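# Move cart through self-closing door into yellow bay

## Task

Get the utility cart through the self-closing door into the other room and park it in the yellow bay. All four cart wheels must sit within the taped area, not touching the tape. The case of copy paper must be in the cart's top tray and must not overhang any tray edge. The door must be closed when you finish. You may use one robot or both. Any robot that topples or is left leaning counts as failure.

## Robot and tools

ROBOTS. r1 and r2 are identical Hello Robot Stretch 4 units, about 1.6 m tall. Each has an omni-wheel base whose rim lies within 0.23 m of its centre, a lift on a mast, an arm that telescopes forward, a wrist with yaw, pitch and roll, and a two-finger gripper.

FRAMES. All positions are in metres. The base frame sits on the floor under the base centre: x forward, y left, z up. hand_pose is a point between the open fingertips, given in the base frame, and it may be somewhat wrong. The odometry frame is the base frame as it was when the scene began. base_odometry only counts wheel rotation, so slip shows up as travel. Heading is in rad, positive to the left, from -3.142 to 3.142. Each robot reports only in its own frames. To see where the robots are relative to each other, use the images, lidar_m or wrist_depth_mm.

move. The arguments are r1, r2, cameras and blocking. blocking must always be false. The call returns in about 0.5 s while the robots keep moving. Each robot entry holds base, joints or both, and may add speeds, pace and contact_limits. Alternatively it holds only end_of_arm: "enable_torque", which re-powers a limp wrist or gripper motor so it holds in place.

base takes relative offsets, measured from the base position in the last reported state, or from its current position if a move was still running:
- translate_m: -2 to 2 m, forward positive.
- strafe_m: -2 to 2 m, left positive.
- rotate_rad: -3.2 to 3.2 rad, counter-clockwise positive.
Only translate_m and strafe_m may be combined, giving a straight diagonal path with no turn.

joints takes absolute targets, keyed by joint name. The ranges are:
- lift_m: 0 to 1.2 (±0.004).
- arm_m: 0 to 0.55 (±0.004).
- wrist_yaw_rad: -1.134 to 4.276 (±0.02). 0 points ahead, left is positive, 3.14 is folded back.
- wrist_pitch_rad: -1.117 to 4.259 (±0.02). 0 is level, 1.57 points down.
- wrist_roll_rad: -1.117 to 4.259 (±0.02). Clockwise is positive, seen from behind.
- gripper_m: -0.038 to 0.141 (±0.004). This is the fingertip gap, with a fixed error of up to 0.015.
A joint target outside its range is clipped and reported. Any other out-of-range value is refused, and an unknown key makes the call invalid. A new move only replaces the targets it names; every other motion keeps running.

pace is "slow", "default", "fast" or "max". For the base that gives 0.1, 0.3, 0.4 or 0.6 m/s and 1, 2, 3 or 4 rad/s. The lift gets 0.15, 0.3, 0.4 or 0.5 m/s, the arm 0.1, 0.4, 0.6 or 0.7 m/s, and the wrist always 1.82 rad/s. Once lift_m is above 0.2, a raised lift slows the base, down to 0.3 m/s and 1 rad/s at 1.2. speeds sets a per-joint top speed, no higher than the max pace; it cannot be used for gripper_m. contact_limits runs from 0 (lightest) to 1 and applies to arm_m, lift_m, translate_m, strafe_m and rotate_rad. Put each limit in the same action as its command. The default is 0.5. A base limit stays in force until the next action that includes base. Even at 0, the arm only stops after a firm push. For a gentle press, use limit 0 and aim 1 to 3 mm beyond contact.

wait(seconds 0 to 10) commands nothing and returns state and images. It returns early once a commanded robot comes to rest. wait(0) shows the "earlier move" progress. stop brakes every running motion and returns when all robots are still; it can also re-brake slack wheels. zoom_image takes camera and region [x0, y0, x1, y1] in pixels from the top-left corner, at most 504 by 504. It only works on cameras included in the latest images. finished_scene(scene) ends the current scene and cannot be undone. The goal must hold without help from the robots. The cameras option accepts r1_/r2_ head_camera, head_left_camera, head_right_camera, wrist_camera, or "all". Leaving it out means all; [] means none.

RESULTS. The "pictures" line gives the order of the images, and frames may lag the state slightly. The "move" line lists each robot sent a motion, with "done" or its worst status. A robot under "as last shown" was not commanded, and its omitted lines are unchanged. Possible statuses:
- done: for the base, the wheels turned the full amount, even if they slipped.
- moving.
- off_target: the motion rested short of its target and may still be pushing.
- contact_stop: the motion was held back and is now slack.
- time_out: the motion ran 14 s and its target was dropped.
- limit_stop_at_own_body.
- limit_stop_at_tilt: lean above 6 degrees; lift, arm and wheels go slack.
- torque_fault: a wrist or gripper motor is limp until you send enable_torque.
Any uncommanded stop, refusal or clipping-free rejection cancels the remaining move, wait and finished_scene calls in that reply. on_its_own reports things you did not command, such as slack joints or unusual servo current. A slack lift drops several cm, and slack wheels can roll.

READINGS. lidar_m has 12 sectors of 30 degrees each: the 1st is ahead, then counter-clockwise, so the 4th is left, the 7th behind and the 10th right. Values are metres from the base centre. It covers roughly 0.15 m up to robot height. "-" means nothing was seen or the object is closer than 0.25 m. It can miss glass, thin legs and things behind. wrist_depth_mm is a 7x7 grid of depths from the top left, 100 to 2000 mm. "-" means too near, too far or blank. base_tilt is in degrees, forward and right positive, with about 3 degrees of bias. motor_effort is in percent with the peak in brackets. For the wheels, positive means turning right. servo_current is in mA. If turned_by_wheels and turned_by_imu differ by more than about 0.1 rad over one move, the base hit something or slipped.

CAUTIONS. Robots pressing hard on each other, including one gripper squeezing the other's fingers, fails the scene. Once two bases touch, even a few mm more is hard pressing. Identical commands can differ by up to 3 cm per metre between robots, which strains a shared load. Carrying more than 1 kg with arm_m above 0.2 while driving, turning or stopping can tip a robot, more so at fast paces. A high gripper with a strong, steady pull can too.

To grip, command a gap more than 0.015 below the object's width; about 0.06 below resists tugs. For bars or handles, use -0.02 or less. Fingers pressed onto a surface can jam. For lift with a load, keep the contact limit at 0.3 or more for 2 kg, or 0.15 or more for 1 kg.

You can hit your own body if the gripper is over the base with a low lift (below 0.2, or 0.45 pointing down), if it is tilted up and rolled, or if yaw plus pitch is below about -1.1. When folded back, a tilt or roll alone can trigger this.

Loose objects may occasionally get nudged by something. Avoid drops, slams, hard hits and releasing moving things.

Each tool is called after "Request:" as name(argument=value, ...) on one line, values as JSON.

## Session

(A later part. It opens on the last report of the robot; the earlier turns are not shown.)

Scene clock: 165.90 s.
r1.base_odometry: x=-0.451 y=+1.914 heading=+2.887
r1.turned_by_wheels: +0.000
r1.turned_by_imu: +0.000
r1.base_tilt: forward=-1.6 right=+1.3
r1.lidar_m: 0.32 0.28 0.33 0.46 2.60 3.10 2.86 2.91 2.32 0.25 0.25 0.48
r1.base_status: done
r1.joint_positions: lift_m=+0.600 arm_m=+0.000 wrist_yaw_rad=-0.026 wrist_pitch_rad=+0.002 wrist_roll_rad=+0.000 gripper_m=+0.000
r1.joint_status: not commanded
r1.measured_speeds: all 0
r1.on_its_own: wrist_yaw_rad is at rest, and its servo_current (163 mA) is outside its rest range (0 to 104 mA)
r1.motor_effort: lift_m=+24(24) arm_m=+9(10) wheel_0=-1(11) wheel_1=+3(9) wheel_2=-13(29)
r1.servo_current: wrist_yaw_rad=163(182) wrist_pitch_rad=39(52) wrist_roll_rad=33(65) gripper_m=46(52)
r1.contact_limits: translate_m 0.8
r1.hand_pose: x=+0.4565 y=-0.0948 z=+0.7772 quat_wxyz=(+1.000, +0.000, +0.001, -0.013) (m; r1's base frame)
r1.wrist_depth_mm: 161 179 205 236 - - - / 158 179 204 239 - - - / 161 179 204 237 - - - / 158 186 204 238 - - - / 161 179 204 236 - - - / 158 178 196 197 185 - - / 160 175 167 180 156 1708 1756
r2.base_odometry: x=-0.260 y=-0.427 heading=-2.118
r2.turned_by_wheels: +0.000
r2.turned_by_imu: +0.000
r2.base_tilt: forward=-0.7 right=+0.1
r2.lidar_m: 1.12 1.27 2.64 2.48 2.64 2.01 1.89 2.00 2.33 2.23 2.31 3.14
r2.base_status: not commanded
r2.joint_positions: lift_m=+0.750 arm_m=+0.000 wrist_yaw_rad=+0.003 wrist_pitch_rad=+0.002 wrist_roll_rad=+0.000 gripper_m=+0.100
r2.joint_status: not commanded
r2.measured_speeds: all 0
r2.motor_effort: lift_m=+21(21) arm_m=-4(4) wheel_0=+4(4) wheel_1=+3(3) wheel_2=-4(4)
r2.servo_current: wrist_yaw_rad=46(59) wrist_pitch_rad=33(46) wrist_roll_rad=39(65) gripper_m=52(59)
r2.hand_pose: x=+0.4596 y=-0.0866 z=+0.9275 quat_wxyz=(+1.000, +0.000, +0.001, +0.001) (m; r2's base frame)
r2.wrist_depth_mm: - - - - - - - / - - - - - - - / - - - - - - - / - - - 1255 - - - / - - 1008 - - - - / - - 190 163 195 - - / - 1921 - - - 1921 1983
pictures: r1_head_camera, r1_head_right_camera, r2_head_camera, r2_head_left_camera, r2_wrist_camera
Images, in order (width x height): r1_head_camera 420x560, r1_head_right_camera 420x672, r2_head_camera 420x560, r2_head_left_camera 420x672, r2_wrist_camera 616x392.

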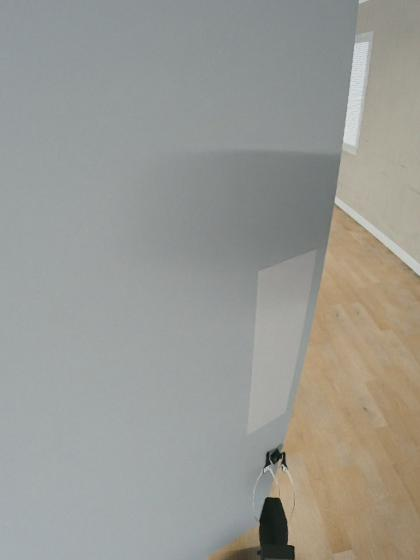

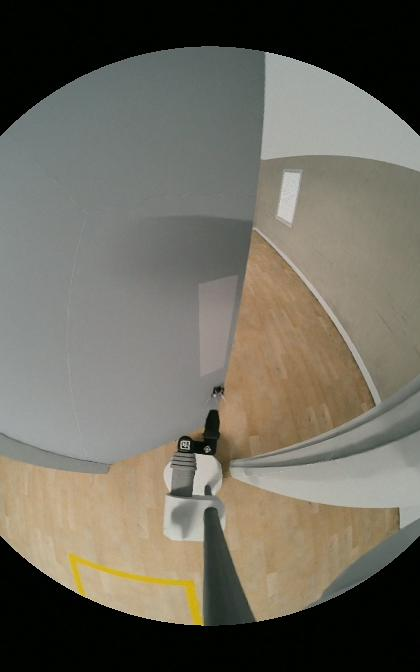

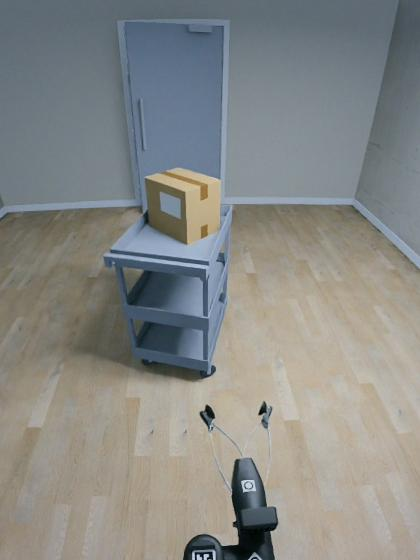

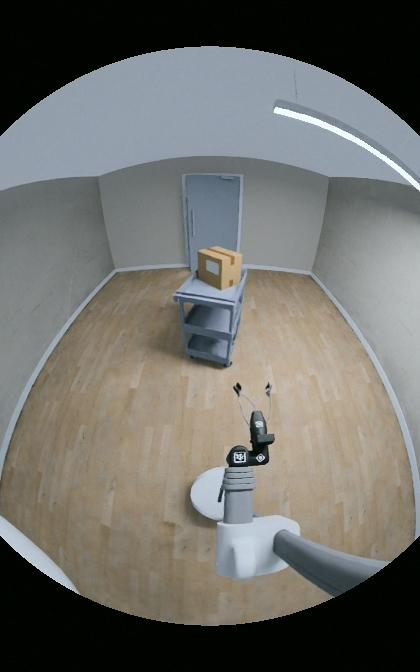

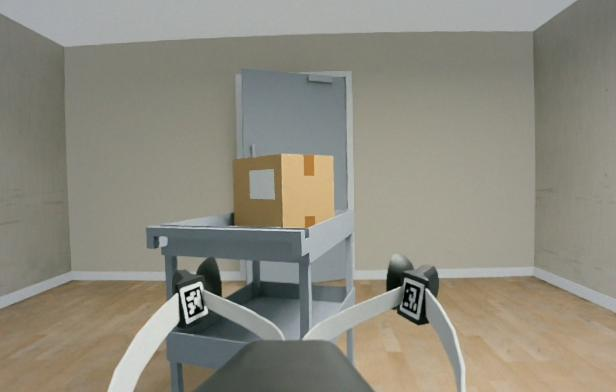

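Request:
move(blocking=false, r1={"base":{"strafe_m":0.12},"joints":{"arm_m":0.12},"contact_limits":{"strafe_m":0.8,"arm_m":0.8},"speeds":{"arm_m":0.1}}, cameras=[])

Request:
wait(seconds=2, cameras=["r1_wrist_camera","r1_head_left_camera","r2_wrist_camera"])

Request:
move(blocking=false, r1={"base":{"rotate_rad":0.15},"joints":{"arm_m":0.22},"contact_limits":{"arm_m":0.8},"speeds":{"arm_m":0.1}}, cameras=[])

Request:
wait(seconds=2, cameras=["r1_wrist_camera","r1_head_left_camera","r2_wrist_camera"])

Scene clock: 180.43 s.
move: r1 moving
r1.base_odometry: x=-0.461 y=+1.879 heading=+2.886
r1.turned_by_wheels: -0.002
r1.turned_by_imu: -0.017
r1.base_tilt: forward=-1.6 right=+1.3
r1.lidar_m: 0.34 0.30 0.32 0.42 2.61 3.14 2.87 2.90 2.36 0.27 0.28 0.52
r1.base_status: strafe_m moving
r1.joint_positions: lift_m=+0.600 arm_m=+0.037 wrist_yaw_rad=-0.026 wrist_pitch_rad=+0.002 wrist_roll_rad=+0.000 gripper_m=+0.000
r1.joint_status: arm_m moving
r1.measured_speeds: translate_m=-0.002 strafe_m=+0.144 rotate_rad=+0.009 lift_m=+0.000 arm_m=+0.100 wrist_yaw_rad=+0.000 wrist_pitch_rad=+0.000 wrist_roll_rad=+0.000
r1.motor_effort: lift_m=+24(24) arm_m=+6(17) wheel_0=-19(21) wheel_1=+11(11) wheel_2=-11(16)
r1.servo_current: wrist_yaw_rad=176(182) wrist_pitch_rad=52(52) wrist_roll_rad=39(59) gripper_m=39(52)
r1.contact_limits: arm_m 0.8; strafe_m 0.8
r1.hand_pose: x=+0.4943 y=-0.0948 z=+0.7772 quat_wxyz=(+1.000, +0.000, +0.001, -0.013) (m; r1's base frame)
r1.wrist_depth_mm: 151 176 200 236 - - - / 151 172 200 237 - - - / 157 173 200 230 - - - / 148 176 204 232 - - - / 150 173 200 236 - - - / 151 176 195 191 182 - - / 153 171 163 178 180 1661 1808
r2: as last shown
r2.base_tilt: forward=-0.6 right=+0.0
r2.lidar_m: 1.09 1.29 2.64 2.48 2.61 2.00 1.89 1.96 2.30 2.21 2.30 3.14
r2.servo_current: wrist_yaw_rad=39(59) wrist_pitch_rad=46(46) wrist_roll_rad=39(59) gripper_m=46(59)
r2.wrist_depth_mm: - - - - - - - / - - - - - - - / - - - - - - - / - - - 1229 - - - / - - 1025 - - - - / - - 190 162 196 - - / - 1921 - - - 1863 1983
pictures: none
No camera images: "cameras" was empty.

Scene clock: 181.90 s.
earlier move: r1 done
r1.base_odometry: x=-0.482 y=+1.798 heading=+2.885
r1.turned_by_wheels: +0.000
r1.turned_by_imu: -0.020
r1.base_tilt: forward=-1.6 right=+1.3
r1.lidar_m: 0.39 0.32 0.30 0.41 0.63 3.06 2.86 2.88 2.44 0.35 0.35 2.76
r1.base_status: done
r1.joint_positions: lift_m=+0.600 arm_m=+0.120 wrist_yaw_rad=-0.026 wrist_pitch_rad=+0.002 wrist_roll_rad=+0.000 gripper_m=+0.000
r1.joint_status: all done
r1.measured_speeds: all 0
r1.on_its_own: wrist_yaw_rad is at rest, and its servo_current (169 mA) is outside its rest range (0 to 104 mA)
r1.motor_effort: lift_m=+24(24) arm_m=+8(17) wheel_0=-8(21) wheel_1=+0(11) wheel_2=-14(19)
r1.servo_current: wrist_yaw_rad=169(182) wrist_pitch_rad=39(52) wrist_roll_rad=39(65) gripper_m=39(52)
r1.contact_limits: arm_m 0.8; strafe_m 0.8
r1.hand_pose: x=+0.5766 y=-0.0948 z=+0.7772 quat_wxyz=(+1.000, +0.000, +0.001, -0.013) (m; r1's base frame)
r1.wrist_depth_mm: 137 166 194 241 - - - / 138 166 195 241 - - - / 141 162 199 232 - - - / 138 161 193 240 - - - / 140 161 193 239 - - - / 140 160 187 194 183 - - / 139 156 163 168 180 1576 1756
r2.base_odometry: x=-0.260 y=-0.427 heading=-2.118
r2.turned_by_wheels: +0.000
r2.turned_by_imu: +0.000
r2.base_tilt: forward=-0.7 right=+0.0
r2.lidar_m: 1.09 1.27 2.65 2.49 2.64 2.00 1.89 1.96 2.32 2.21 2.32 3.16
r2.base_status: not commanded
r2.joint_positions: lift_m=+0.750 arm_m=+0.000 wrist_yaw_rad=+0.003 wrist_pitch_rad=+0.002 wrist_roll_rad=+0.000 gripper_m=+0.100
r2.joint_status: not commanded
r2.measured_speeds: all 0
r2.motor_effort: lift_m=+21(21) arm_m=-4(4) wheel_0=+4(4) wheel_1=+3(4) wheel_2=-4(4)
r2.servo_current: wrist_yaw_rad=39(65) wrist_pitch_rad=39(46) wrist_roll_rad=39(59) gripper_m=52(59)
r2.hand_pose: x=+0.4596 y=-0.0866 z=+0.9275 quat_wxyz=(+1.000, +0.000, +0.001, +0.001) (m; r2's base frame)
r2.wrist_depth_mm: - - - - - - - / - - - - - - - / - - - - - - - / - - - 1255 - - - / - - 1025 - - - - / - - 190 162 195 - - / - 1863 - - - 1863 1921
wait: 1.47 of 2 s (r1 has come to rest)
pictures: r1_head_left_camera, r1_wrist_camera, r2_wrist_camera
Images, in order (width x height): r1_head_left_camera 420x672, r1_wrist_camera 616x392, r2_wrist_camera 616x392.

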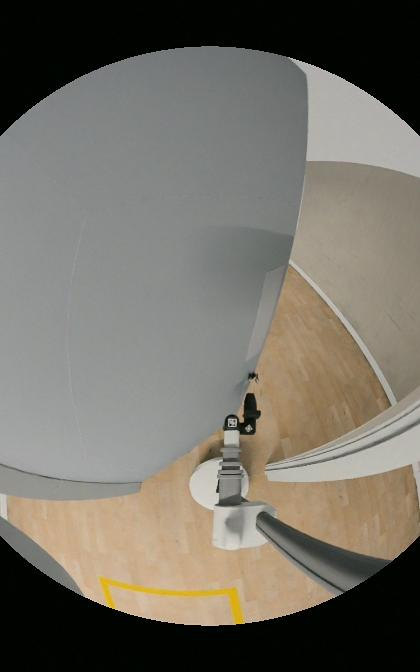

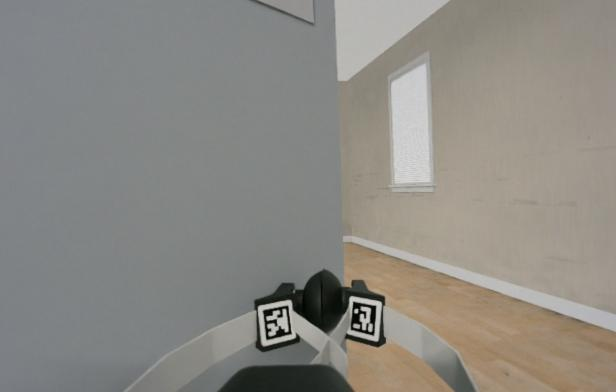

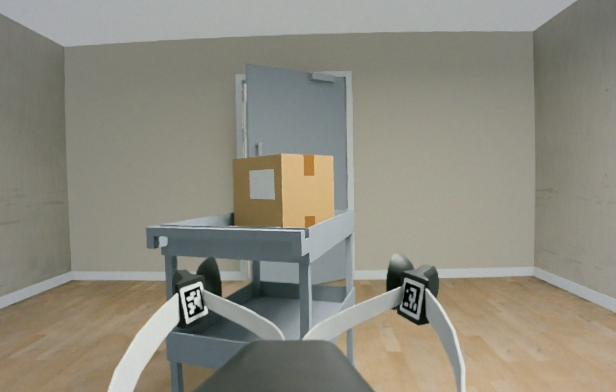

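Scene clock: 182.40 s.
move: r1 moving
r1.base_odometry: x=-0.482 y=+1.798 heading=+3.031
r1.turned_by_wheels: +0.146
r1.turned_by_imu: +0.101
r1.base_tilt: forward=-1.6 right=+1.3
r1.lidar_m: 0.42 0.36 0.37 0.45 2.54 3.06 2.88 2.98 2.42 0.34 2.28 2.98
r1.base_status: rotate_rad moving
r1.joint_positions: lift_m=+0.600 arm_m=+0.158 wrist_yaw_rad=-0.026 wrist_pitch_rad=+0.002 wrist_roll_rad=+0.000 gripper_m=+0.000
r1.joint_status: arm_m moving
r1.measured_speeds: translate_m=-0.004 strafe_m=+0.005 rotate_rad=+0.133 lift_m=+0.000 arm_m=+0.101 wrist_yaw_rad=+0.000 wrist_pitch_rad=+0.000 wrist_roll_rad=+0.000
r1.motor_effort: lift_m=+24(24) arm_m=+7(17) wheel_0=-21(22) wheel_1=-3(10) wheel_2=-11(29)
r1.servo_current: wrist_yaw_rad=163(169) wrist_pitch_rad=46(52) wrist_roll_rad=46(59) gripper_m=39(46)
r1.contact_limits: arm_m 0.8
r1.hand_pose: x=+0.6145 y=-0.0948 z=+0.7772 quat_wxyz=(+1.000, +0.000, +0.001, -0.013) (m; r1's base frame)
r1.wrist_depth_mm: 142 170 198 242 - - - / 142 166 198 244 - - - / 142 166 197 237 - - - / 148 165 198 243 - - - / 142 169 197 242 - - - / 141 166 186 198 184 - - / 143 160 164 180 166 1661 1808
r2: as last shown
r2.lidar_m: 1.10 1.28 2.66 2.48 2.61 2.00 1.91 1.98 2.34 2.22 2.30 3.14
r2.motor_effort: lift_m=+21(21) arm_m=-4(4) wheel_0=+4(4) wheel_1=+3(3) wheel_2=-4(4)
r2.servo_current: wrist_yaw_rad=46(59) wrist_pitch_rad=39(46) wrist_roll_rad=52(52) gripper_m=52(52)
r2.wrist_depth_mm: - - - - - - - / - - - - - - - / - - - - - - - / - - - 1229 - - - / - - 1008 - - - - / - - 190 162 195 - - / - 1921 - - - 1863 1921
pictures: none
No camera images: "cameras" was empty.

Scene clock: 183.43 s.
earlier move: r1 done
r1.base_odometry: x=-0.481 y=+1.798 heading=+3.034
r1.turned_by_wheels: +0.002
r1.turned_by_imu: +0.002
r1.base_tilt: forward=-1.6 right=+1.2
r1.lidar_m: 0.47 0.37 0.40 0.46 2.57 3.03 2.90 2.95 2.39 0.33 2.26 2.99
r1.base_status: done
r1.joint_positions: lift_m=+0.600 arm_m=+0.220 wrist_yaw_rad=-0.022 wrist_pitch_rad=+0.002 wrist_roll_rad=+0.000 gripper_m=+0.000
r1.joint_status: all done
r1.measured_speeds: all 0
r1.on_its_own: wrist_yaw_rad is at rest, and its servo_current (124 mA) is outside its rest range (0 to 104 mA)
r1.motor_effort: lift_m=+24(24) arm_m=+7(17) wheel_0=-8(22) wheel_1=-1(10) wheel_2=-13(29)
r1.servo_current: wrist_yaw_rad=124(176) wrist_pitch_rad=39(52) wrist_roll_rad=46(72) gripper_m=46(52)
r1.contact_limits: arm_m 0.8
r1.hand_pose: x=+0.6771 y=-0.0937 z=+0.7772 quat_wxyz=(+1.000, +0.000, +0.001, -0.011) (m; r1's base frame)
r1.wrist_depth_mm: 140 165 195 236 - - - / 137 165 195 236 - - - / 140 161 199 235 - - - / 137 161 193 235 - - - / 139 161 193 225 - - - / 139 160 187 193 182 - - / 138 155 163 182 184 1618 1756
r2.base_odometry: x=-0.260 y=-0.427 heading=-2.118
r2.turned_by_wheels: +0.000
r2.turned_by_imu: +0.000
r2.base_tilt: forward=-0.6 right=+0.0
r2.lidar_m: 1.11 1.28 2.60 2.50 2.65 2.01 1.90 1.99 2.34 2.23 2.32 3.16
r2.base_status: not commanded
r2.joint_positions: lift_m=+0.750 arm_m=+0.000 wrist_yaw_rad=+0.003 wrist_pitch_rad=+0.002 wrist_roll_rad=+0.000 gripper_m=+0.100
r2.joint_status: not commanded
r2.measured_speeds: all 0
r2.motor_effort: lift_m=+21(21) arm_m=-4(4) wheel_0=+4(4) wheel_1=+3(3) wheel_2=-4(4)
r2.servo_current: wrist_yaw_rad=46(59) wrist_pitch_rad=46(46) wrist_roll_rad=59(65) gripper_m=52(52)
r2.hand_pose: x=+0.4596 y=-0.0866 z=+0.9275 quat_wxyz=(+1.000, +0.000, +0.001, +0.001) (m; r2's base frame)
r2.wrist_depth_mm: - - - - - - - / - - - - - - - / - - - - - - - / - - - 1255 - - - / - - 991 - - - - / - - 190 162 196 - - / - 1921 - - - 1863 1983
wait: 1.03 of 2 s (r1 has come to rest)
pictures: r1_head_left_camera, r1_wrist_camera, r2_wrist_camera
Images, in order (width x height): r1_head_left_camera 420x672, r1_wrist_camera 616x392, r2_wrist_camera 616x392.

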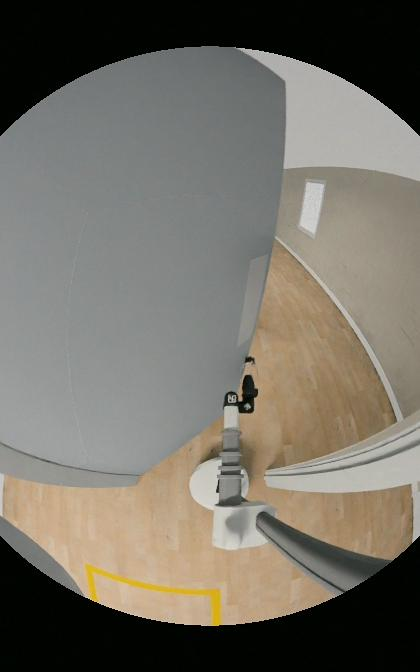

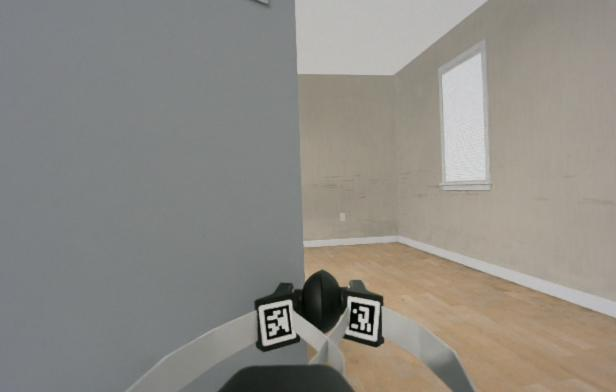

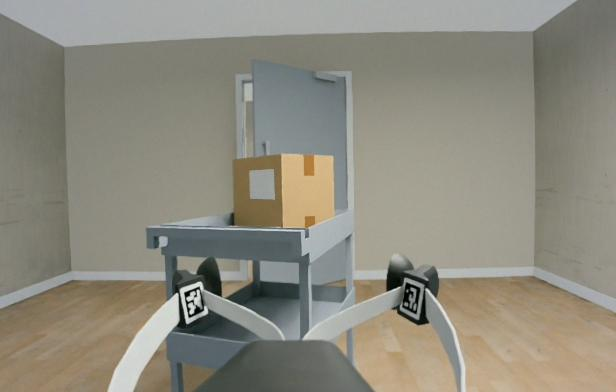

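Request:
move(blocking=false, r1={"base":{"strafe_m":0.14},"contact_limits":{"strafe_m":0.8}}, cameras=[])

Request:
wait(seconds=2, cameras=["r1_wrist_camera","r1_head_left_camera","r2_wrist_camera"])

Scene clock: 191.60 s.
move: r1 moving
r1.base_odometry: x=-0.485 y=+1.762 heading=+3.031
r1.turned_by_wheels: -0.003
r1.turned_by_imu: -0.023
r1.base_tilt: forward=-1.6 right=+1.3
r1.lidar_m: 0.44 0.36 0.38 0.43 2.53 3.05 2.89 2.92 2.44 0.36 2.30 2.96
r1.base_status: strafe_m moving
r1.joint_positions: lift_m=+0.600 arm_m=+0.220 wrist_yaw_rad=-0.022 wrist_pitch_rad=+0.002 wrist_roll_rad=+0.000 gripper_m=+0.000
r1.joint_status: not commanded
r1.measured_speeds: translate_m=-0.001 strafe_m=+0.142 rotate_rad=+0.008 lift_m=+0.000 arm_m=+0.000 wrist_yaw_rad=+0.000 wrist_pitch_rad=+0.000 wrist_roll_rad=+0.000
r1.motor_effort: lift_m=+24(24) arm_m=+6(7) wheel_0=-22(23) wheel_1=+2(5) wheel_2=-19(19)
r1.servo_current: wrist_yaw_rad=130(156) wrist_pitch_rad=46(52) wrist_roll_rad=52(59) gripper_m=39(46)
r1.contact_limits: arm_m 0.8; strafe_m 0.8
r1.hand_pose: x=+0.6771 y=-0.0937 z=+0.7772 quat_wxyz=(+1.000, +0.000, +0.001, -0.011) (m; r1's base frame)
r1.wrist_depth_mm: 134 156 185 228 - - - / 131 152 185 227 - - - / 128 156 185 226 - - - / 131 151 185 225 - - - / 128 155 183 217 - - - / 127 150 183 189 181 - - / 127 146 142 177 1661 144 1756
r2: as last shown
r2.base_tilt: forward=-0.7 right=+0.0
r2.lidar_m: 1.13 1.29 2.63 2.48 2.64 1.99 1.91 2.00 2.31 2.23 2.30 3.15
r2.motor_effort: lift_m=+21(21) arm_m=-3(4) wheel_0=+3(4) wheel_1=+3(3) wheel_2=-3(4)
r2.servo_current: wrist_yaw_rad=46(65) wrist_pitch_rad=46(46) wrist_roll_rad=46(59) gripper_m=52(52)
r2.wrist_depth_mm: - - - - - - - / - - - - - - - / - - - - - - - / - - - 1229 - - - / - - 1008 - - - - / - - 190 162 196 - - / - 1921 - - - 1863 1921
pictures: none
No camera images: "cameras" was empty.

Scene clock: 192.80 s.
earlier move: r1 done
r1.base_odometry: x=-0.497 y=+1.659 heading=+3.031
r1.turned_by_wheels: +0.001
r1.turned_by_imu: -0.048
r1.base_tilt: forward=-1.6 right=+1.3
r1.lidar_m: 0.41 0.31 0.30 0.36 0.52 2.99 2.92 2.94 2.53 0.46 2.37 2.92
r1.base_status: done
r1.joint_positions: lift_m=+0.600 arm_m=+0.220 wrist_yaw_rad=-0.022 wrist_pitch_rad=+0.002 wrist_roll_rad=+0.000 gripper_m=+0.000
r1.joint_status: not commanded
r1.measured_speeds: all 0
r1.on_its_own: wrist_yaw_rad is at rest, and its servo_current (137 mA) is outside its rest range (0 to 104 mA)
r1.motor_effort: lift_m=+24(24) arm_m=+5(7) wheel_0=-10(26) wheel_1=-5(9) wheel_2=-14(22)
r1.servo_current: wrist_yaw_rad=137(156) wrist_pitch_rad=46(52) wrist_roll_rad=39(72) gripper_m=46(52)
r1.contact_limits: arm_m 0.8; strafe_m 0.8
r1.hand_pose: x=+0.6771 y=-0.0938 z=+0.7772 quat_wxyz=(+1.000, +0.000, +0.001, -0.011) (m; r1's base frame)
r1.wrist_depth_mm: 125 158 187 237 - - - / 126 149 186 248 - - - / 123 148 186 246 - - - / 125 148 185 246 - - - / 119 152 185 234 - - - / 124 147 179 196 185 - - / 121 146 154 185 180 1576 1756
r2.base_odometry: x=-0.260 y=-0.427 heading=-2.118
r2.turned_by_wheels: +0.000
r2.turned_by_imu: +0.000
r2.base_tilt: forward=-0.7 right=+0.0
r2.lidar_m: 1.12 1.29 2.65 2.50 2.60 2.01 1.90 2.01 2.32 2.22 2.30 3.15
r2.base_status: not commanded
r2.joint_positions: lift_m=+0.750 arm_m=+0.000 wrist_yaw_rad=+0.003 wrist_pitch_rad=+0.002 wrist_roll_rad=+0.000 gripper_m=+0.100
r2.joint_status: not commanded
r2.measured_speeds: all 0
r2.motor_effort: lift_m=+21(21) arm_m=-4(4) wheel_0=+4(4) wheel_1=+3(4) wheel_2=-3(4)
r2.servo_current: wrist_yaw_rad=46(65) wrist_pitch_rad=39(52) wrist_roll_rad=59(59) gripper_m=52(59)
r2.hand_pose: x=+0.4596 y=-0.0866 z=+0.9275 quat_wxyz=(+1.000, +0.000, +0.001, +0.001) (m; r2's base frame)
r2.wrist_depth_mm: - - - - - - - / - - - - - - - / - - - - - - - / - - - 1255 - - - / - - 991 - - - - / - - 190 162 195 - - / - 1983 - - - 1863 1983
wait: 1.20 of 2 s (r1 has come to rest)
pictures: r1_head_left_camera, r1_wrist_camera, r2_wrist_camera
Images, in order (width x height): r1_head_left_camera 420x672, r1_wrist_camera 616x392, r2_wrist_camera 616x392.

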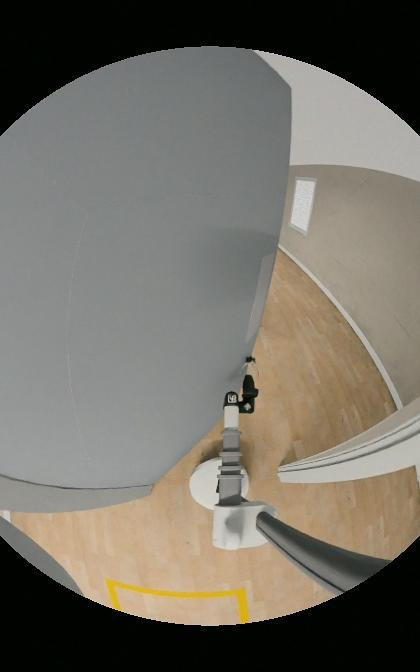

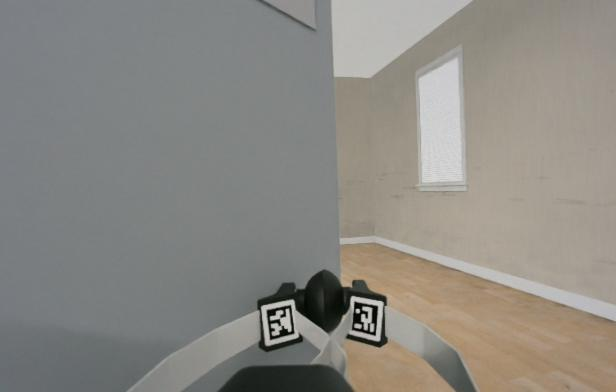

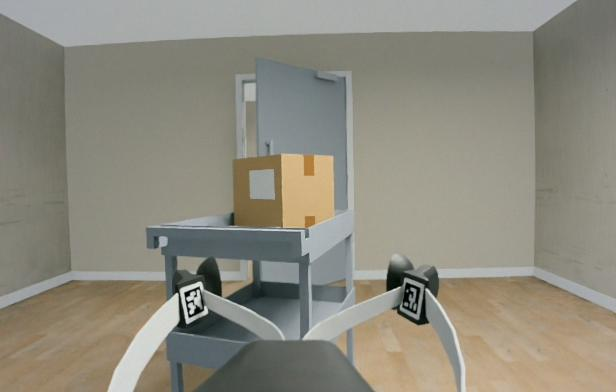

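Request:
move(blocking=false, r1={"base":{"rotate_rad":0.2},"joints":{"arm_m":0.36},"contact_limits":{"arm_m":0.8},"speeds":{"arm_m":0.1}}, cameras=[])

Request:
wait(seconds=3, cameras=["r1_wrist_camera","r1_head_left_camera","r2_wrist_camera"])

Scene clock: 198.30 s.
move: r1 contact_stop
r1.base_odometry: x=-0.489 y=+1.670 heading=+3.023
r1.turned_by_wheels: -0.008
r1.turned_by_imu: -0.024
r1.base_tilt: forward=-1.6 right=+1.3
r1.lidar_m: 0.50 0.36 0.35 0.37 0.52 2.97 2.89 2.93 2.56 0.43 2.34 2.90
r1.base_status: rotate_rad contact_stop
r1.joint_positions: lift_m=+0.600 arm_m=+0.258 wrist_yaw_rad=-0.003 wrist_pitch_rad=+0.002 wrist_roll_rad=+0.000 gripper_m=+0.000
r1.joint_status: arm_m moving
r1.measured_speeds: translate_m=-0.026 strafe_m=-0.034 rotate_rad=-0.242 lift_m=+0.000 arm_m=+0.101 wrist_yaw_rad=+0.028 wrist_pitch_rad=+0.000 wrist_roll_rad=+0.000
r1.on_its_own: the wheels are slack since a contact_stop
r1.motor_effort: lift_m=+24(24) arm_m=+5(17) wheel_0=-1(15) wheel_1=-1(13) wheel_2=-1(30)
r1.servo_current: wrist_yaw_rad=39(156) wrist_pitch_rad=39(46) wrist_roll_rad=39(65) gripper_m=52(52)
r1.contact_limits: arm_m 0.8
r1.hand_pose: x=+0.7167 y=-0.0883 z=+0.7772 quat_wxyz=(+1.000, +0.000, +0.001, -0.002) (m; r1's base frame)
r1.wrist_depth_mm: 156 191 235 - - - - / 153 185 234 - - - - / 156 185 234 - - - - / 156 190 240 - - - - / 156 185 232 - - - - / 148 183 208 203 - - - / 154 172 221 163 145 1756 1808
r2: as last shown
r2.base_tilt: forward=-0.7 right=+0.1
r2.lidar_m: 1.11 1.26 2.66 2.47 2.61 2.00 1.90 1.99 2.32 2.22 2.32 3.14
r2.motor_effort: lift_m=+21(21) arm_m=-4(4) wheel_0=+4(4) wheel_1=+3(3) wheel_2=-4(4)
r2.servo_current: wrist_yaw_rad=52(65) wrist_pitch_rad=39(46) wrist_roll_rad=59(59) gripper_m=52(59)
r2.wrist_depth_mm: - - - - - - - / - - - - - - - / - - - - - - - / - - - 1255 - - - / - - 1008 - - - - / - - 190 162 195 - - / - 1983 - - - 1921 1983
pictures: none
No camera images: "cameras" was empty.

not run: a stop that you did not command came earlier in this reply.

Request:
move(blocking=false, r1={"base":{"strafe_m":0.01},"contact_limits":{"strafe_m":0.9}}, cameras=["r1_wrist_camera","r1_head_left_camera","r2_wrist_camera"])

Scene clock: 202.93 s.
earlier move: r1 contact_stop
move: r1 moving
r1.base_odometry: x=-0.359 y=+1.663 heading=+2.181
r1.turned_by_wheels: -0.843
r1.turned_by_imu: -0.851
r1.base_tilt: forward=-1.6 right=+1.3
r1.lidar_m: 0.35 0.25 0.25 0.25 0.26 0.50 2.53 2.85 2.78 2.92 2.41 0.46
r1.base_status: earlier rotate_rad contact_stop (by the wheels' count: -0.848 of +0.200); strafe_m moving
r1.joint_positions: lift_m=+0.600 arm_m=+0.360 wrist_yaw_rad=+0.000 wrist_pitch_rad=+0.002 wrist_roll_rad=+0.000 gripper_m=+0.000
r1.joint_status: all done
r1.measured_speeds: all 0
r1.motor_effort: lift_m=+24(24) arm_m=+4(4) wheel_0=-20(22) wheel_1=-2(7) wheel_2=-13(13)
r1.servo_current: wrist_yaw_rad=33(65) wrist_pitch_rad=52(52) wrist_roll_rad=46(52) gripper_m=39(46)
r1.contact_limits: arm_m 0.8; strafe_m 0.9
r1.hand_pose: x=+0.8193 y=-0.0874 z=+0.7772 quat_wxyz=(+1.000, +0.000, +0.001, +0.000) (m; r1's base frame)
r1.wrist_depth_mm: - - - - - - - / - - - - - - - / - - - - - - - / - - - - - - - / - - - - - - - / - - - 203 175 - - / 1983 1808 188 183 145 - -
r2: as last shown
r2.turned_by_imu: +0.001
r2.base_tilt: forward=-0.7 right=+0.0
r2.lidar_m: 1.12 1.29 2.65 2.49 2.62 1.99 1.91 2.00 2.33 2.22 2.29 3.13
r2.motor_effort: lift_m=+21(21) arm_m=-3(4) wheel_0=+4(4) wheel_1=+3(3) wheel_2=-4(4)
r2.servo_current: wrist_yaw_rad=46(59) wrist_pitch_rad=39(46) wrist_roll_rad=46(59) gripper_m=46(52)
r2.wrist_depth_mm: - - - - - - - / - - - - - - - / - - - - - - - / - - - 1255 - - - / - - 1008 - - - - / - - 190 162 195 - - / - 1921 - - - 1983 1921
pictures: r1_head_left_camera, r1_wrist_camera, r2_wrist_camera
Images, in order (width x height): r1_head_left_camera 420x672, r1_wrist_camera 616x392, r2_wrist_camera 616x392.

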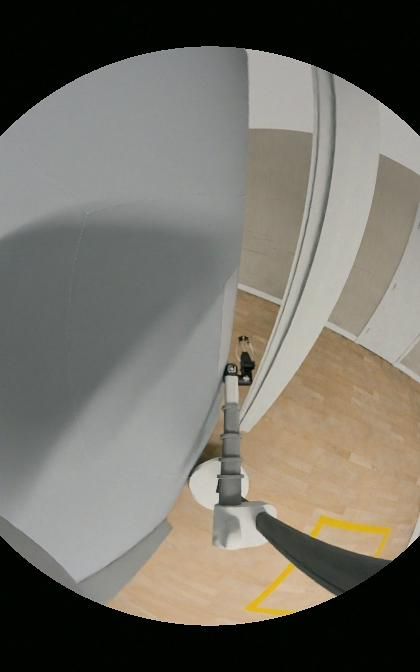

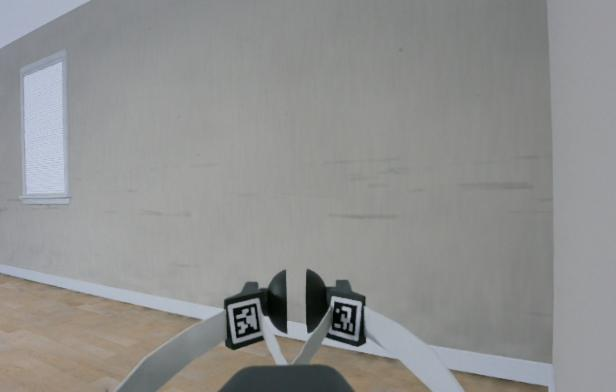

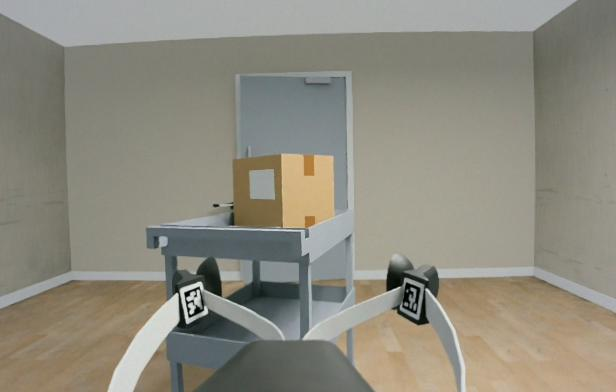

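Request:
move(blocking=false, r1={"joints":{"arm_m":0.0}}, cameras=[])

Request:
wait(seconds=2, cameras=["r1_wrist_camera","r1_head_left_camera"])

Request:
move(blocking=false, r1={"base":{"translate_m":-0.27,"strafe_m":-0.41}}, cameras=[])

Request:
wait(seconds=4, cameras=["r1_wrist_camera","r1_head_left_camera"])

Scene clock: 217.53 s.
earlier move: r1 done
move: r1 moving
r1.base_odometry: x=-0.360 y=+1.662 heading=+2.183
r1.turned_by_wheels: +0.002
r1.turned_by_imu: +0.002
r1.base_tilt: forward=-1.6 right=+1.3
r1.lidar_m: 0.35 0.25 - 0.25 0.25 0.51 2.53 2.87 2.76 2.95 2.39 0.45
r1.base_status: done
r1.joint_positions: lift_m=+0.600 arm_m=+0.309 wrist_yaw_rad=+0.000 wrist_pitch_rad=+0.002 wrist_roll_rad=+0.000 gripper_m=+0.000
r1.joint_status: arm_m moving
r1.measured_speeds: translate_m=+0.000 strafe_m=+0.001 rotate_rad=+0.007 lift_m=+0.000 arm_m=-0.195 wrist_yaw_rad=+0.000 wrist_pitch_rad=+0.000 wrist_roll_rad=+0.000
r1.motor_effort: lift_m=+24(24) arm_m=-5(8) wheel_0=-8(20) wheel_1=-1(2) wheel_2=-4(13)
r1.servo_current: wrist_yaw_rad=33(65) wrist_pitch_rad=46(46) wrist_roll_rad=52(59) gripper_m=46(52)
r1.contact_limits: strafe_m 0.9
r1.hand_pose: x=+0.7687 y=-0.0874 z=+0.7772 quat_wxyz=(+1.000, +0.000, +0.001, +0.000) (m; r1's base frame)
r1.wrist_depth_mm: - - - - - - - / - - - - - - 866 / - - - - - - - / - - - - - - - / - - - - - - - / - - - 203 180 - - / 1983 1863 182 183 145 - -
r2: as last shown
r2.turned_by_imu: +0.000
r2.base_tilt: forward=-0.7 right=+0.1
r2.lidar_m: 1.11 1.27 2.62 2.50 2.63 2.00 1.91 2.01 2.33 2.20 2.33 3.14
r2.motor_effort: lift_m=+21(21) arm_m=-4(4) wheel_0=+4(4) wheel_1=+3(3) wheel_2=-4(4)
r2.servo_current: wrist_yaw_rad=39(59) wrist_pitch_rad=46(46) wrist_roll_rad=39(52) gripper_m=59(59)
r2.wrist_depth_mm: - - - - - - - / - - - - - - - / - - - - - - - / - - - 1255 - - - / - - 1025 - - - - / - - 190 162 195 - - / - 1921 - - - 1921 1921
pictures: none
No camera images: "cameras" was empty.

Scene clock: 219.20 s.
earlier move: r1 done
r1.base_odometry: x=-0.359 y=+1.663 heading=+2.184
r1.turned_by_wheels: +0.001
r1.turned_by_imu: +0.001
r1.base_tilt: forward=-1.6 right=+1.3
r1.lidar_m: 0.34 0.25 - 0.25 0.25 0.50 2.51 2.85 2.77 2.93 2.42 0.45
r1.base_status: done
r1.joint_positions: lift_m=+0.600 arm_m=+0.000 wrist_yaw_rad=+0.003 wrist_pitch_rad=+0.002 wrist_roll_rad=+0.000 gripper_m=+0.000
r1.joint_status: all done
r1.measured_speeds: all 0
r1.motor_effort: lift_m=+24(24) arm_m=-5(9) wheel_0=-7(20) wheel_1=+17(17) wheel_2=-4(13)
r1.servo_current: wrist_yaw_rad=52(78) wrist_pitch_rad=39(46) wrist_roll_rad=39(65) gripper_m=46(52)
r1.contact_limits: strafe_m 0.9
r1.hand_pose: x=+0.4596 y=-0.0867 z=+0.7772 quat_wxyz=(+1.000, +0.000, +0.001, +0.001) (m; r1's base frame)
r1.wrist_depth_mm: 204 259 - - 248 216 - / 211 263 - - 233 218 - / 211 273 - - 234 219 206 / 211 262 - - 235 219 208 / 210 260 - - 236 219 - / 208 258 191 203 224 220 208 / 207 231 179 164 165 219 -
r2.base_odometry: x=-0.260 y=-0.427 heading=-2.118
r2.turned_by_wheels: +0.000
r2.turned_by_imu: +0.000
r2.base_tilt: forward=-0.7 right=+0.1
r2.lidar_m: 1.12 1.28 2.61 2.49 2.63 2.01 1.90 2.00 2.31 2.21 2.29 3.16
r2.base_status: not commanded
r2.joint_positions: lift_m=+0.750 arm_m=+0.000 wrist_yaw_rad=+0.003 wrist_pitch_rad=+0.002 wrist_roll_rad=+0.000 gripper_m=+0.100
r2.joint_status: not commanded
r2.measured_speeds: all 0
r2.motor_effort: lift_m=+21(21) arm_m=-4(4) wheel_0=+4(4) wheel_1=+3(3) wheel_2=-4(4)
r2.servo_current: wrist_yaw_rad=46(59) wrist_pitch_rad=39(52) wrist_roll_rad=46(65) gripper_m=52(59)
r2.hand_pose: x=+0.4596 y=-0.0866 z=+0.9275 quat_wxyz=(+1.000, +0.000, +0.001, +0.001) (m; r2's base frame)
r2.wrist_depth_mm: - - - - - - - / - - - - - - - / - - - - - - - / - - - 1281 - - - / - - 1008 - - - - / - - 190 162 195 - - / - 1921 - - - 1983 1921
wait: 1.67 of 2 s (r1 has come to rest)
pictures: r1_head_left_camera, r1_wrist_camera
Images, in order (width x height): r1_head_left_camera 420x672, r1_wrist_camera 616x392.

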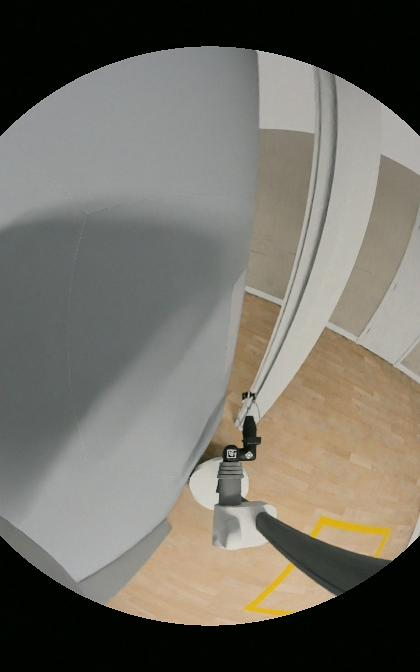

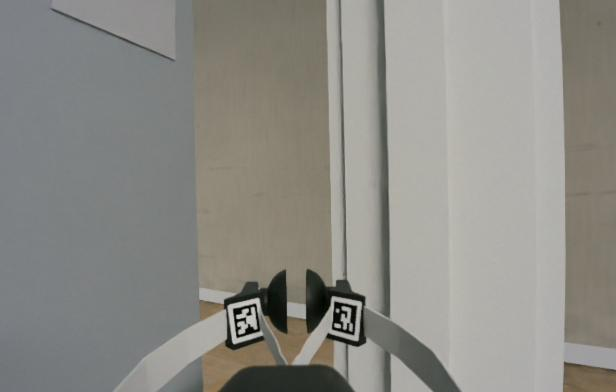

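Scene clock: 219.70 s.
move: r1 moving
r1.base_odometry: x=-0.328 y=+1.663 heading=+2.184
r1.turned_by_wheels: +0.000
r1.turned_by_imu: +0.000
r1.base_tilt: forward=-1.6 right=+1.2
r1.lidar_m: 0.35 0.25 0.25 0.25 0.31 0.52 2.53 2.84 2.74 2.89 2.40 0.45
r1.base_status: translate_m moving; strafe_m moving
r1.joint_positions: lift_m=+0.600 arm_m=+0.000 wrist_yaw_rad=+0.003 wrist_pitch_rad=+0.002 wrist_roll_rad=+0.000 gripper_m=+0.000
r1.joint_status: not commanded
r1.measured_speeds: translate_m=-0.067 strafe_m=-0.102 rotate_rad=+0.002 lift_m=+0.000 arm_m=+0.000 wrist_yaw_rad=+0.000 wrist_pitch_rad=+0.000 wrist_roll_rad=+0.000
r1.motor_effort: lift_m=+24(24) arm_m=-5(5) wheel_0=+7(8) wheel_1=-10(16) wheel_2=+7(7)
r1.servo_current: wrist_yaw_rad=52(65) wrist_pitch_rad=39(46) wrist_roll_rad=46(72) gripper_m=46(52)
r1.hand_pose: x=+0.4596 y=-0.0867 z=+0.7772 quat_wxyz=(+1.000, +0.000, +0.001, +0.001) (m; r1's base frame)
r1.wrist_depth_mm: 200 253 - - 237 221 - / 206 254 - - 234 218 - / 200 253 - - 235 223 - / 207 253 324 - 236 220 - / 206 252 322 - 237 224 - / 199 250 193 204 232 221 - / 204 232 183 164 165 219 -
r2: as last shown
r2.lidar_m: 1.13 1.28 2.64 2.49 2.61 1.98 1.90 1.99 2.32 2.22 2.30 3.14
r2.motor_effort: lift_m=+21(21) arm_m=-4(4) wheel_0=+3(4) wheel_1=+3(3) wheel_2=-4(4)
r2.servo_current: wrist_yaw_rad=52(52) wrist_pitch_rad=39(46) wrist_roll_rad=39(59) gripper_m=59(59)
r2.wrist_depth_mm: - - - - - - - / - - - - - - - / - - - - - - - / - - - 1255 - - - / - - 1008 - - - - / - - 190 162 195 - - / - 1921 - - - 1921 1983
pictures: none
No camera images: "cameras" was empty.

Scene clock: 222.33 s.
earlier move: r1 done
r1.base_odometry: x=+0.132 y=+1.678 heading=+2.184
r1.turned_by_wheels: +0.000
r1.turned_by_imu: -0.003
r1.base_tilt: forward=-1.6 right=+1.3
r1.lidar_m: 0.71 0.60 0.57 0.63 0.76 2.36 2.52 2.36 2.29 2.38 2.39 1.75
r1.base_status: done
r1.joint_positions: lift_m=+0.600 arm_m=+0.000 wrist_yaw_rad=+0.003 wrist_pitch_rad=+0.002 wrist_roll_rad=+0.000 gripper_m=+0.000
r1.joint_status: not commanded
r1.measured_speeds: all 0
r1.motor_effort: lift_m=+24(24) arm_m=-5(5) wheel_0=+3(8) wheel_1=-1(16) wheel_2=+0(8)
r1.servo_current: wrist_yaw_rad=46(65) wrist_pitch_rad=46(52) wrist_roll_rad=52(72) gripper_m=39(52)
r1.hand_pose: x=+0.4596 y=-0.0867 z=+0.7772 quat_wxyz=(+1.000, +0.000, +0.001, +0.001) (m; r1's base frame)
r1.wrist_depth_mm: 477 - - - - - - / 477 - - - - - - / 480 - - - - - - / 477 - - - - - - / 480 - - - - - - / 484 - 186 203 180 - - / 480 140 158 145 135 1661 1618
r2.base_odometry: x=-0.260 y=-0.427 heading=-2.118
r2.turned_by_wheels: +0.000
r2.turned_by_imu: +0.000
r2.base_tilt: forward=-0.7 right=+0.1
r2.lidar_m: 1.12 1.28 2.63 2.49 2.63 1.99 1.90 2.00 2.31 2.20 2.32 3.13
r2.base_status: not commanded
r2.joint_positions: lift_m=+0.750 arm_m=+0.000 wrist_yaw_rad=+0.003 wrist_pitch_rad=+0.002 wrist_roll_rad=+0.000 gripper_m=+0.100
r2.joint_status: not commanded
r2.measured_speeds: all 0
r2.motor_effort: lift_m=+21(21) arm_m=-4(4) wheel_0=+3(4) wheel_1=+3(4) wheel_2=-4(4)
r2.servo_current: wrist_yaw_rad=39(65) wrist_pitch_rad=33(46) wrist_roll_rad=52(59) gripper_m=59(59)
r2.hand_pose: x=+0.4596 y=-0.0866 z=+0.9275 quat_wxyz=(+1.000, +0.000, +0.001, +0.001) (m; r2's base frame)
r2.wrist_depth_mm: - - - - - - - / - - - - - - - / - - - - - - - / - - - 1281 - - - / - - 1008 - - - - / - - 190 162 195 - - / - 1921 - - - 1863 1983
wait: 2.63 of 4 s (r1 has come to rest)
pictures: r1_head_left_camera, r1_wrist_camera
Images, in order (width x height): r1_head_left_camera 420x672, r1_wrist_camera 616x392.

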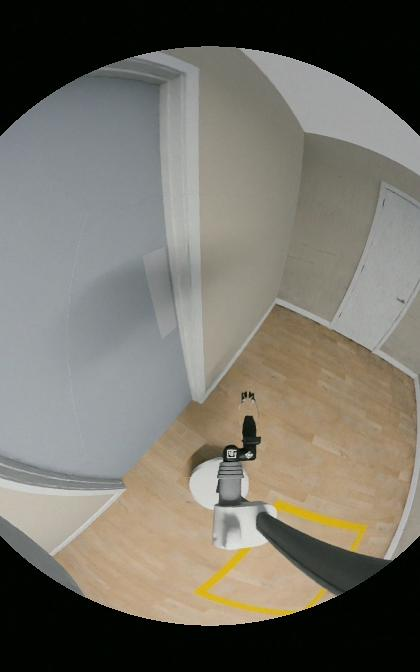

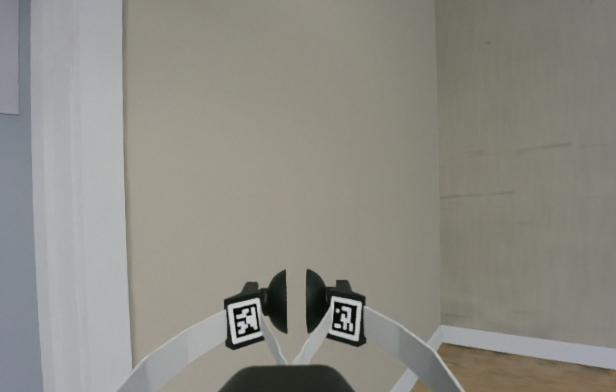

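Request:
move(blocking=false, r1={"base":{"rotate_rad":0.99},"joints":{"wrist_yaw_rad":3.09}}, cameras=[])

Request:
wait(seconds=3, cameras=[])

Request:
wait(seconds=1, cameras=["r1_head_camera","r1_head_left_camera","r1_head_right_camera"])

Scene clock: 231.67 s.
move: r1 moving
r1.base_odometry: x=+0.132 y=+1.678 heading=+2.436
r1.turned_by_wheels: +0.252
r1.turned_by_imu: +0.252
r1.base_tilt: forward=-1.6 right=+1.3
r1.lidar_m: 0.68 0.57 0.59 0.72 1.14 2.38 2.60 2.30 2.28 2.67 2.32 1.01
r1.base_status: rotate_rad moving
r1.joint_positions: lift_m=+0.600 arm_m=+0.000 wrist_yaw_rad=+0.586 wrist_pitch_rad=+0.002 wrist_roll_rad=+0.000 gripper_m=+0.000
r1.joint_status: wrist_yaw_rad moving
r1.measured_speeds: translate_m=-0.001 strafe_m=+0.001 rotate_rad=+0.971 lift_m=+0.000 arm_m=+0.000 wrist_yaw_rad=+1.821 wrist_pitch_rad=+0.000 wrist_roll_rad=+0.000
r1.motor_effort: lift_m=+24(24) arm_m=-4(5) wheel_0=-7(9) wheel_1=-6(8) wheel_2=-7(7)
r1.servo_current: wrist_yaw_rad=78(137) wrist_pitch_rad=46(46) wrist_roll_rad=46(65) gripper_m=46(46)
r1.hand_pose: x=+0.4596 y=+0.0867 z=+0.7772 quat_wxyz=(+0.957, +0.000, +0.001, +0.289) (m; r1's base frame)
r1.wrist_depth_mm: 397 418 439 469 480 - - / 394 418 439 469 484 430 - / 394 418 442 469 488 415 - / 399 418 442 473 484 430 - / 394 415 442 469 488 433 - / 399 418 211 203 459 433 - / 399 410 184 164 156 - -
r2: as last shown
r2.lidar_m: 1.10 1.27 2.60 2.49 2.62 2.02 1.90 1.96 2.32 2.20 2.30 3.13
r2.motor_effort: lift_m=+21(21) arm_m=-4(4) wheel_0=+3(4) wheel_1=+3(3) wheel_2=-4(4)
r2.servo_current: wrist_yaw_rad=39(59) wrist_pitch_rad=39(46) wrist_roll_rad=46(52) gripper_m=52(52)
r2.wrist_depth_mm: - - - - - - - / - - - - - - - / - - - - - - - / - - - 1255 - - - / - - 1008 - - - - / - - 190 162 195 - - / - 1921 - - - 1921 1983
pictures: none
No camera images: "cameras" was empty.

Scene clock: 233.50 s.
earlier move: r1 done
r1.base_odometry: x=+0.132 y=+1.678 heading=-3.110
r1.turned_by_wheels: +0.738
r1.turned_by_imu: +0.742
r1.base_tilt: forward=-1.6 right=+1.3
r1.lidar_m: 0.58 0.60 0.72 1.95 2.44 2.37 2.26 2.37 2.45 2.16 0.72 0.62
r1.base_status: done
r1.joint_positions: lift_m=+0.600 arm_m=+0.000 wrist_yaw_rad=+3.087 wrist_pitch_rad=+0.002 wrist_roll_rad=+0.000 gripper_m=+0.000
r1.joint_status: all done
r1.measured_speeds: all 0
r1.motor_effort: lift_m=+24(24) arm_m=-4(5) wheel_0=-2(10) wheel_1=-2(8) wheel_2=-2(8)
r1.servo_current: wrist_yaw_rad=46(143) wrist_pitch_rad=46(52) wrist_roll_rad=52(65) gripper_m=46(52)
r1.hand_pose: x=-0.1123 y=+0.1030 z=+0.7772 quat_wxyz=(+0.027, -0.001, +0.000, +1.000) (m; r1's base frame)
r1.wrist_depth_mm: - 137 - - - - - / - 138 - - - - - / 112 138 218 - - - - / 128 140 - - - - - / - - - - - - - / - - - 204 - - - / - 1756 188 183 145 1863 1808
r2.base_odometry: x=-0.260 y=-0.427 heading=-2.118
r2.turned_by_wheels: +0.000
r2.turned_by_imu: +0.000
r2.base_tilt: forward=-0.7 right=+0.1
r2.lidar_m: 1.12 1.29 2.65 2.49 2.61 2.00 1.91 1.99 2.32 2.21 2.33 3.12
r2.base_status: not commanded
r2.joint_positions: lift_m=+0.750 arm_m=+0.000 wrist_yaw_rad=+0.003 wrist_pitch_rad=+0.002 wrist_roll_rad=+0.000 gripper_m=+0.100
r2.joint_status: not commanded
r2.measured_speeds: all 0
r2.motor_effort: lift_m=+21(21) arm_m=-4(4) wheel_0=+4(4) wheel_1=+3(3) wheel_2=-4(4)
r2.servo_current: wrist_yaw_rad=46(65) wrist_pitch_rad=39(46) wrist_roll_rad=46(59) gripper_m=46(59)
r2.hand_pose: x=+0.4596 y=-0.0866 z=+0.9275 quat_wxyz=(+1.000, +0.000, +0.001, +0.001) (m; r2's base frame)
r2.wrist_depth_mm: - - - - - - - / - - - - - - - / - - - - - - - / - - - 1229 - - - / - - 1008 - - - - / - - 190 162 195 - - / - 1921 - - - 1863 1921
wait: 1.83 of 3 s (r1 has come to rest)
pictures: none
No camera images: "cameras" was empty.

Scene clock: 234.50 s.
r1.base_odometry: x=+0.132 y=+1.678 heading=-3.110
r1.turned_by_wheels: +0.000
r1.turned_by_imu: +0.000
r1.base_tilt: forward=-1.6 right=+1.3
r1.lidar_m: 0.56 0.62 0.73 1.96 2.44 2.36 2.26 2.36 2.43 2.22 0.73 0.62
r1.base_status: done
r1.joint_positions: lift_m=+0.600 arm_m=+0.000 wrist_yaw_rad=+3.087 wrist_pitch_rad=+0.002 wrist_roll_rad=+0.000 gripper_m=+0.000
r1.joint_status: all done
r1.measured_speeds: all 0
r1.motor_effort: lift_m=+24(24) arm_m=-4(5) wheel_0=-2(10) wheel_1=-2(8) wheel_2=-2(8)
r1.servo_current: wrist_yaw_rad=59(143) wrist_pitch_rad=46(52) wrist_roll_rad=46(65) gripper_m=46(52)
r1.hand_pose: x=-0.1123 y=+0.1030 z=+0.7772 quat_wxyz=(+0.027, -0.001, +0.000, +1.000) (m; r1's base frame)
r1.wrist_depth_mm: - 137 - - - - - / - 137 - - - - - / 112 138 217 - - - - / 124 140 - - - - - / - - - - - - - / - - - 202 - - - / - 1808 187 183 145 1808 1863
r2.base_odometry: x=-0.260 y=-0.427 heading=-2.118
r2.turned_by_wheels: +0.000
r2.turned_by_imu: +0.000
r2.base_tilt: forward=-0.7 right=+0.1
r2.lidar_m: 1.09 1.28 2.65 2.48 2.63 1.98 1.90 2.00 2.35 2.21 2.31 3.15
r2.base_status: not commanded
r2.joint_positions: lift_m=+0.750 arm_m=+0.000 wrist_yaw_rad=+0.003 wrist_pitch_rad=+0.002 wrist_roll_rad=+0.000 gripper_m=+0.100
r2.joint_status: not commanded
r2.measured_speeds: all 0
r2.motor_effort: lift_m=+21(21) arm_m=-4(4) wheel_0=+4(4) wheel_1=+3(3) wheel_2=-4(4)
r2.servo_current: wrist_yaw_rad=46(65) wrist_pitch_rad=39(46) wrist_roll_rad=46(59) gripper_m=59(59)
r2.hand_pose: x=+0.4596 y=-0.0866 z=+0.9275 quat_wxyz=(+1.000, +0.000, +0.001, +0.001) (m; r2's base frame)
r2.wrist_depth_mm: - - - - - - - / - - - - - - - / - - - - - - - / - - - 1281 - - - / - - 1025 - - - - / - - 190 162 196 - - / - 1983 - - - 1921 1983
wait: 1.00 s; at rest by 0.27 s
pictures: r1_head_camera, r1_head_left_camera, r1_head_right_camera
Images, in order (width x height): r1_head_camera 420x560, r1_head_left_camera 420x672, r1_head_right_camera 420x672.

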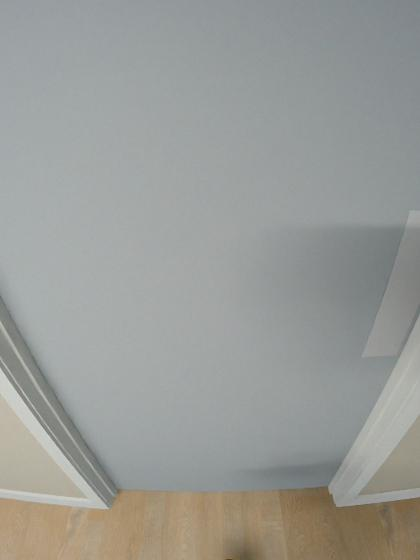

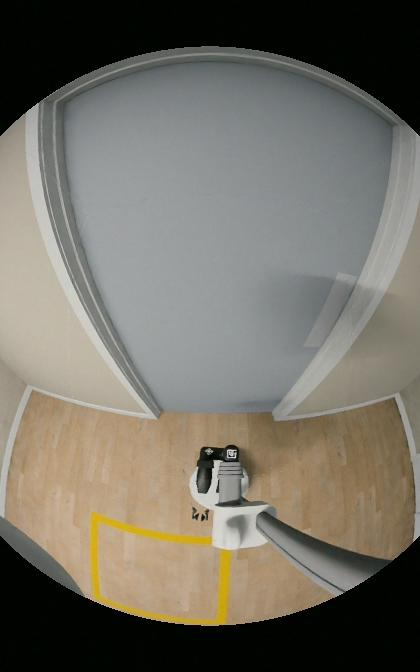

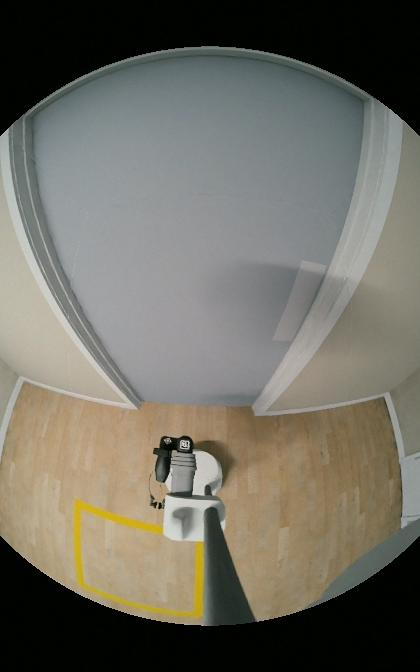

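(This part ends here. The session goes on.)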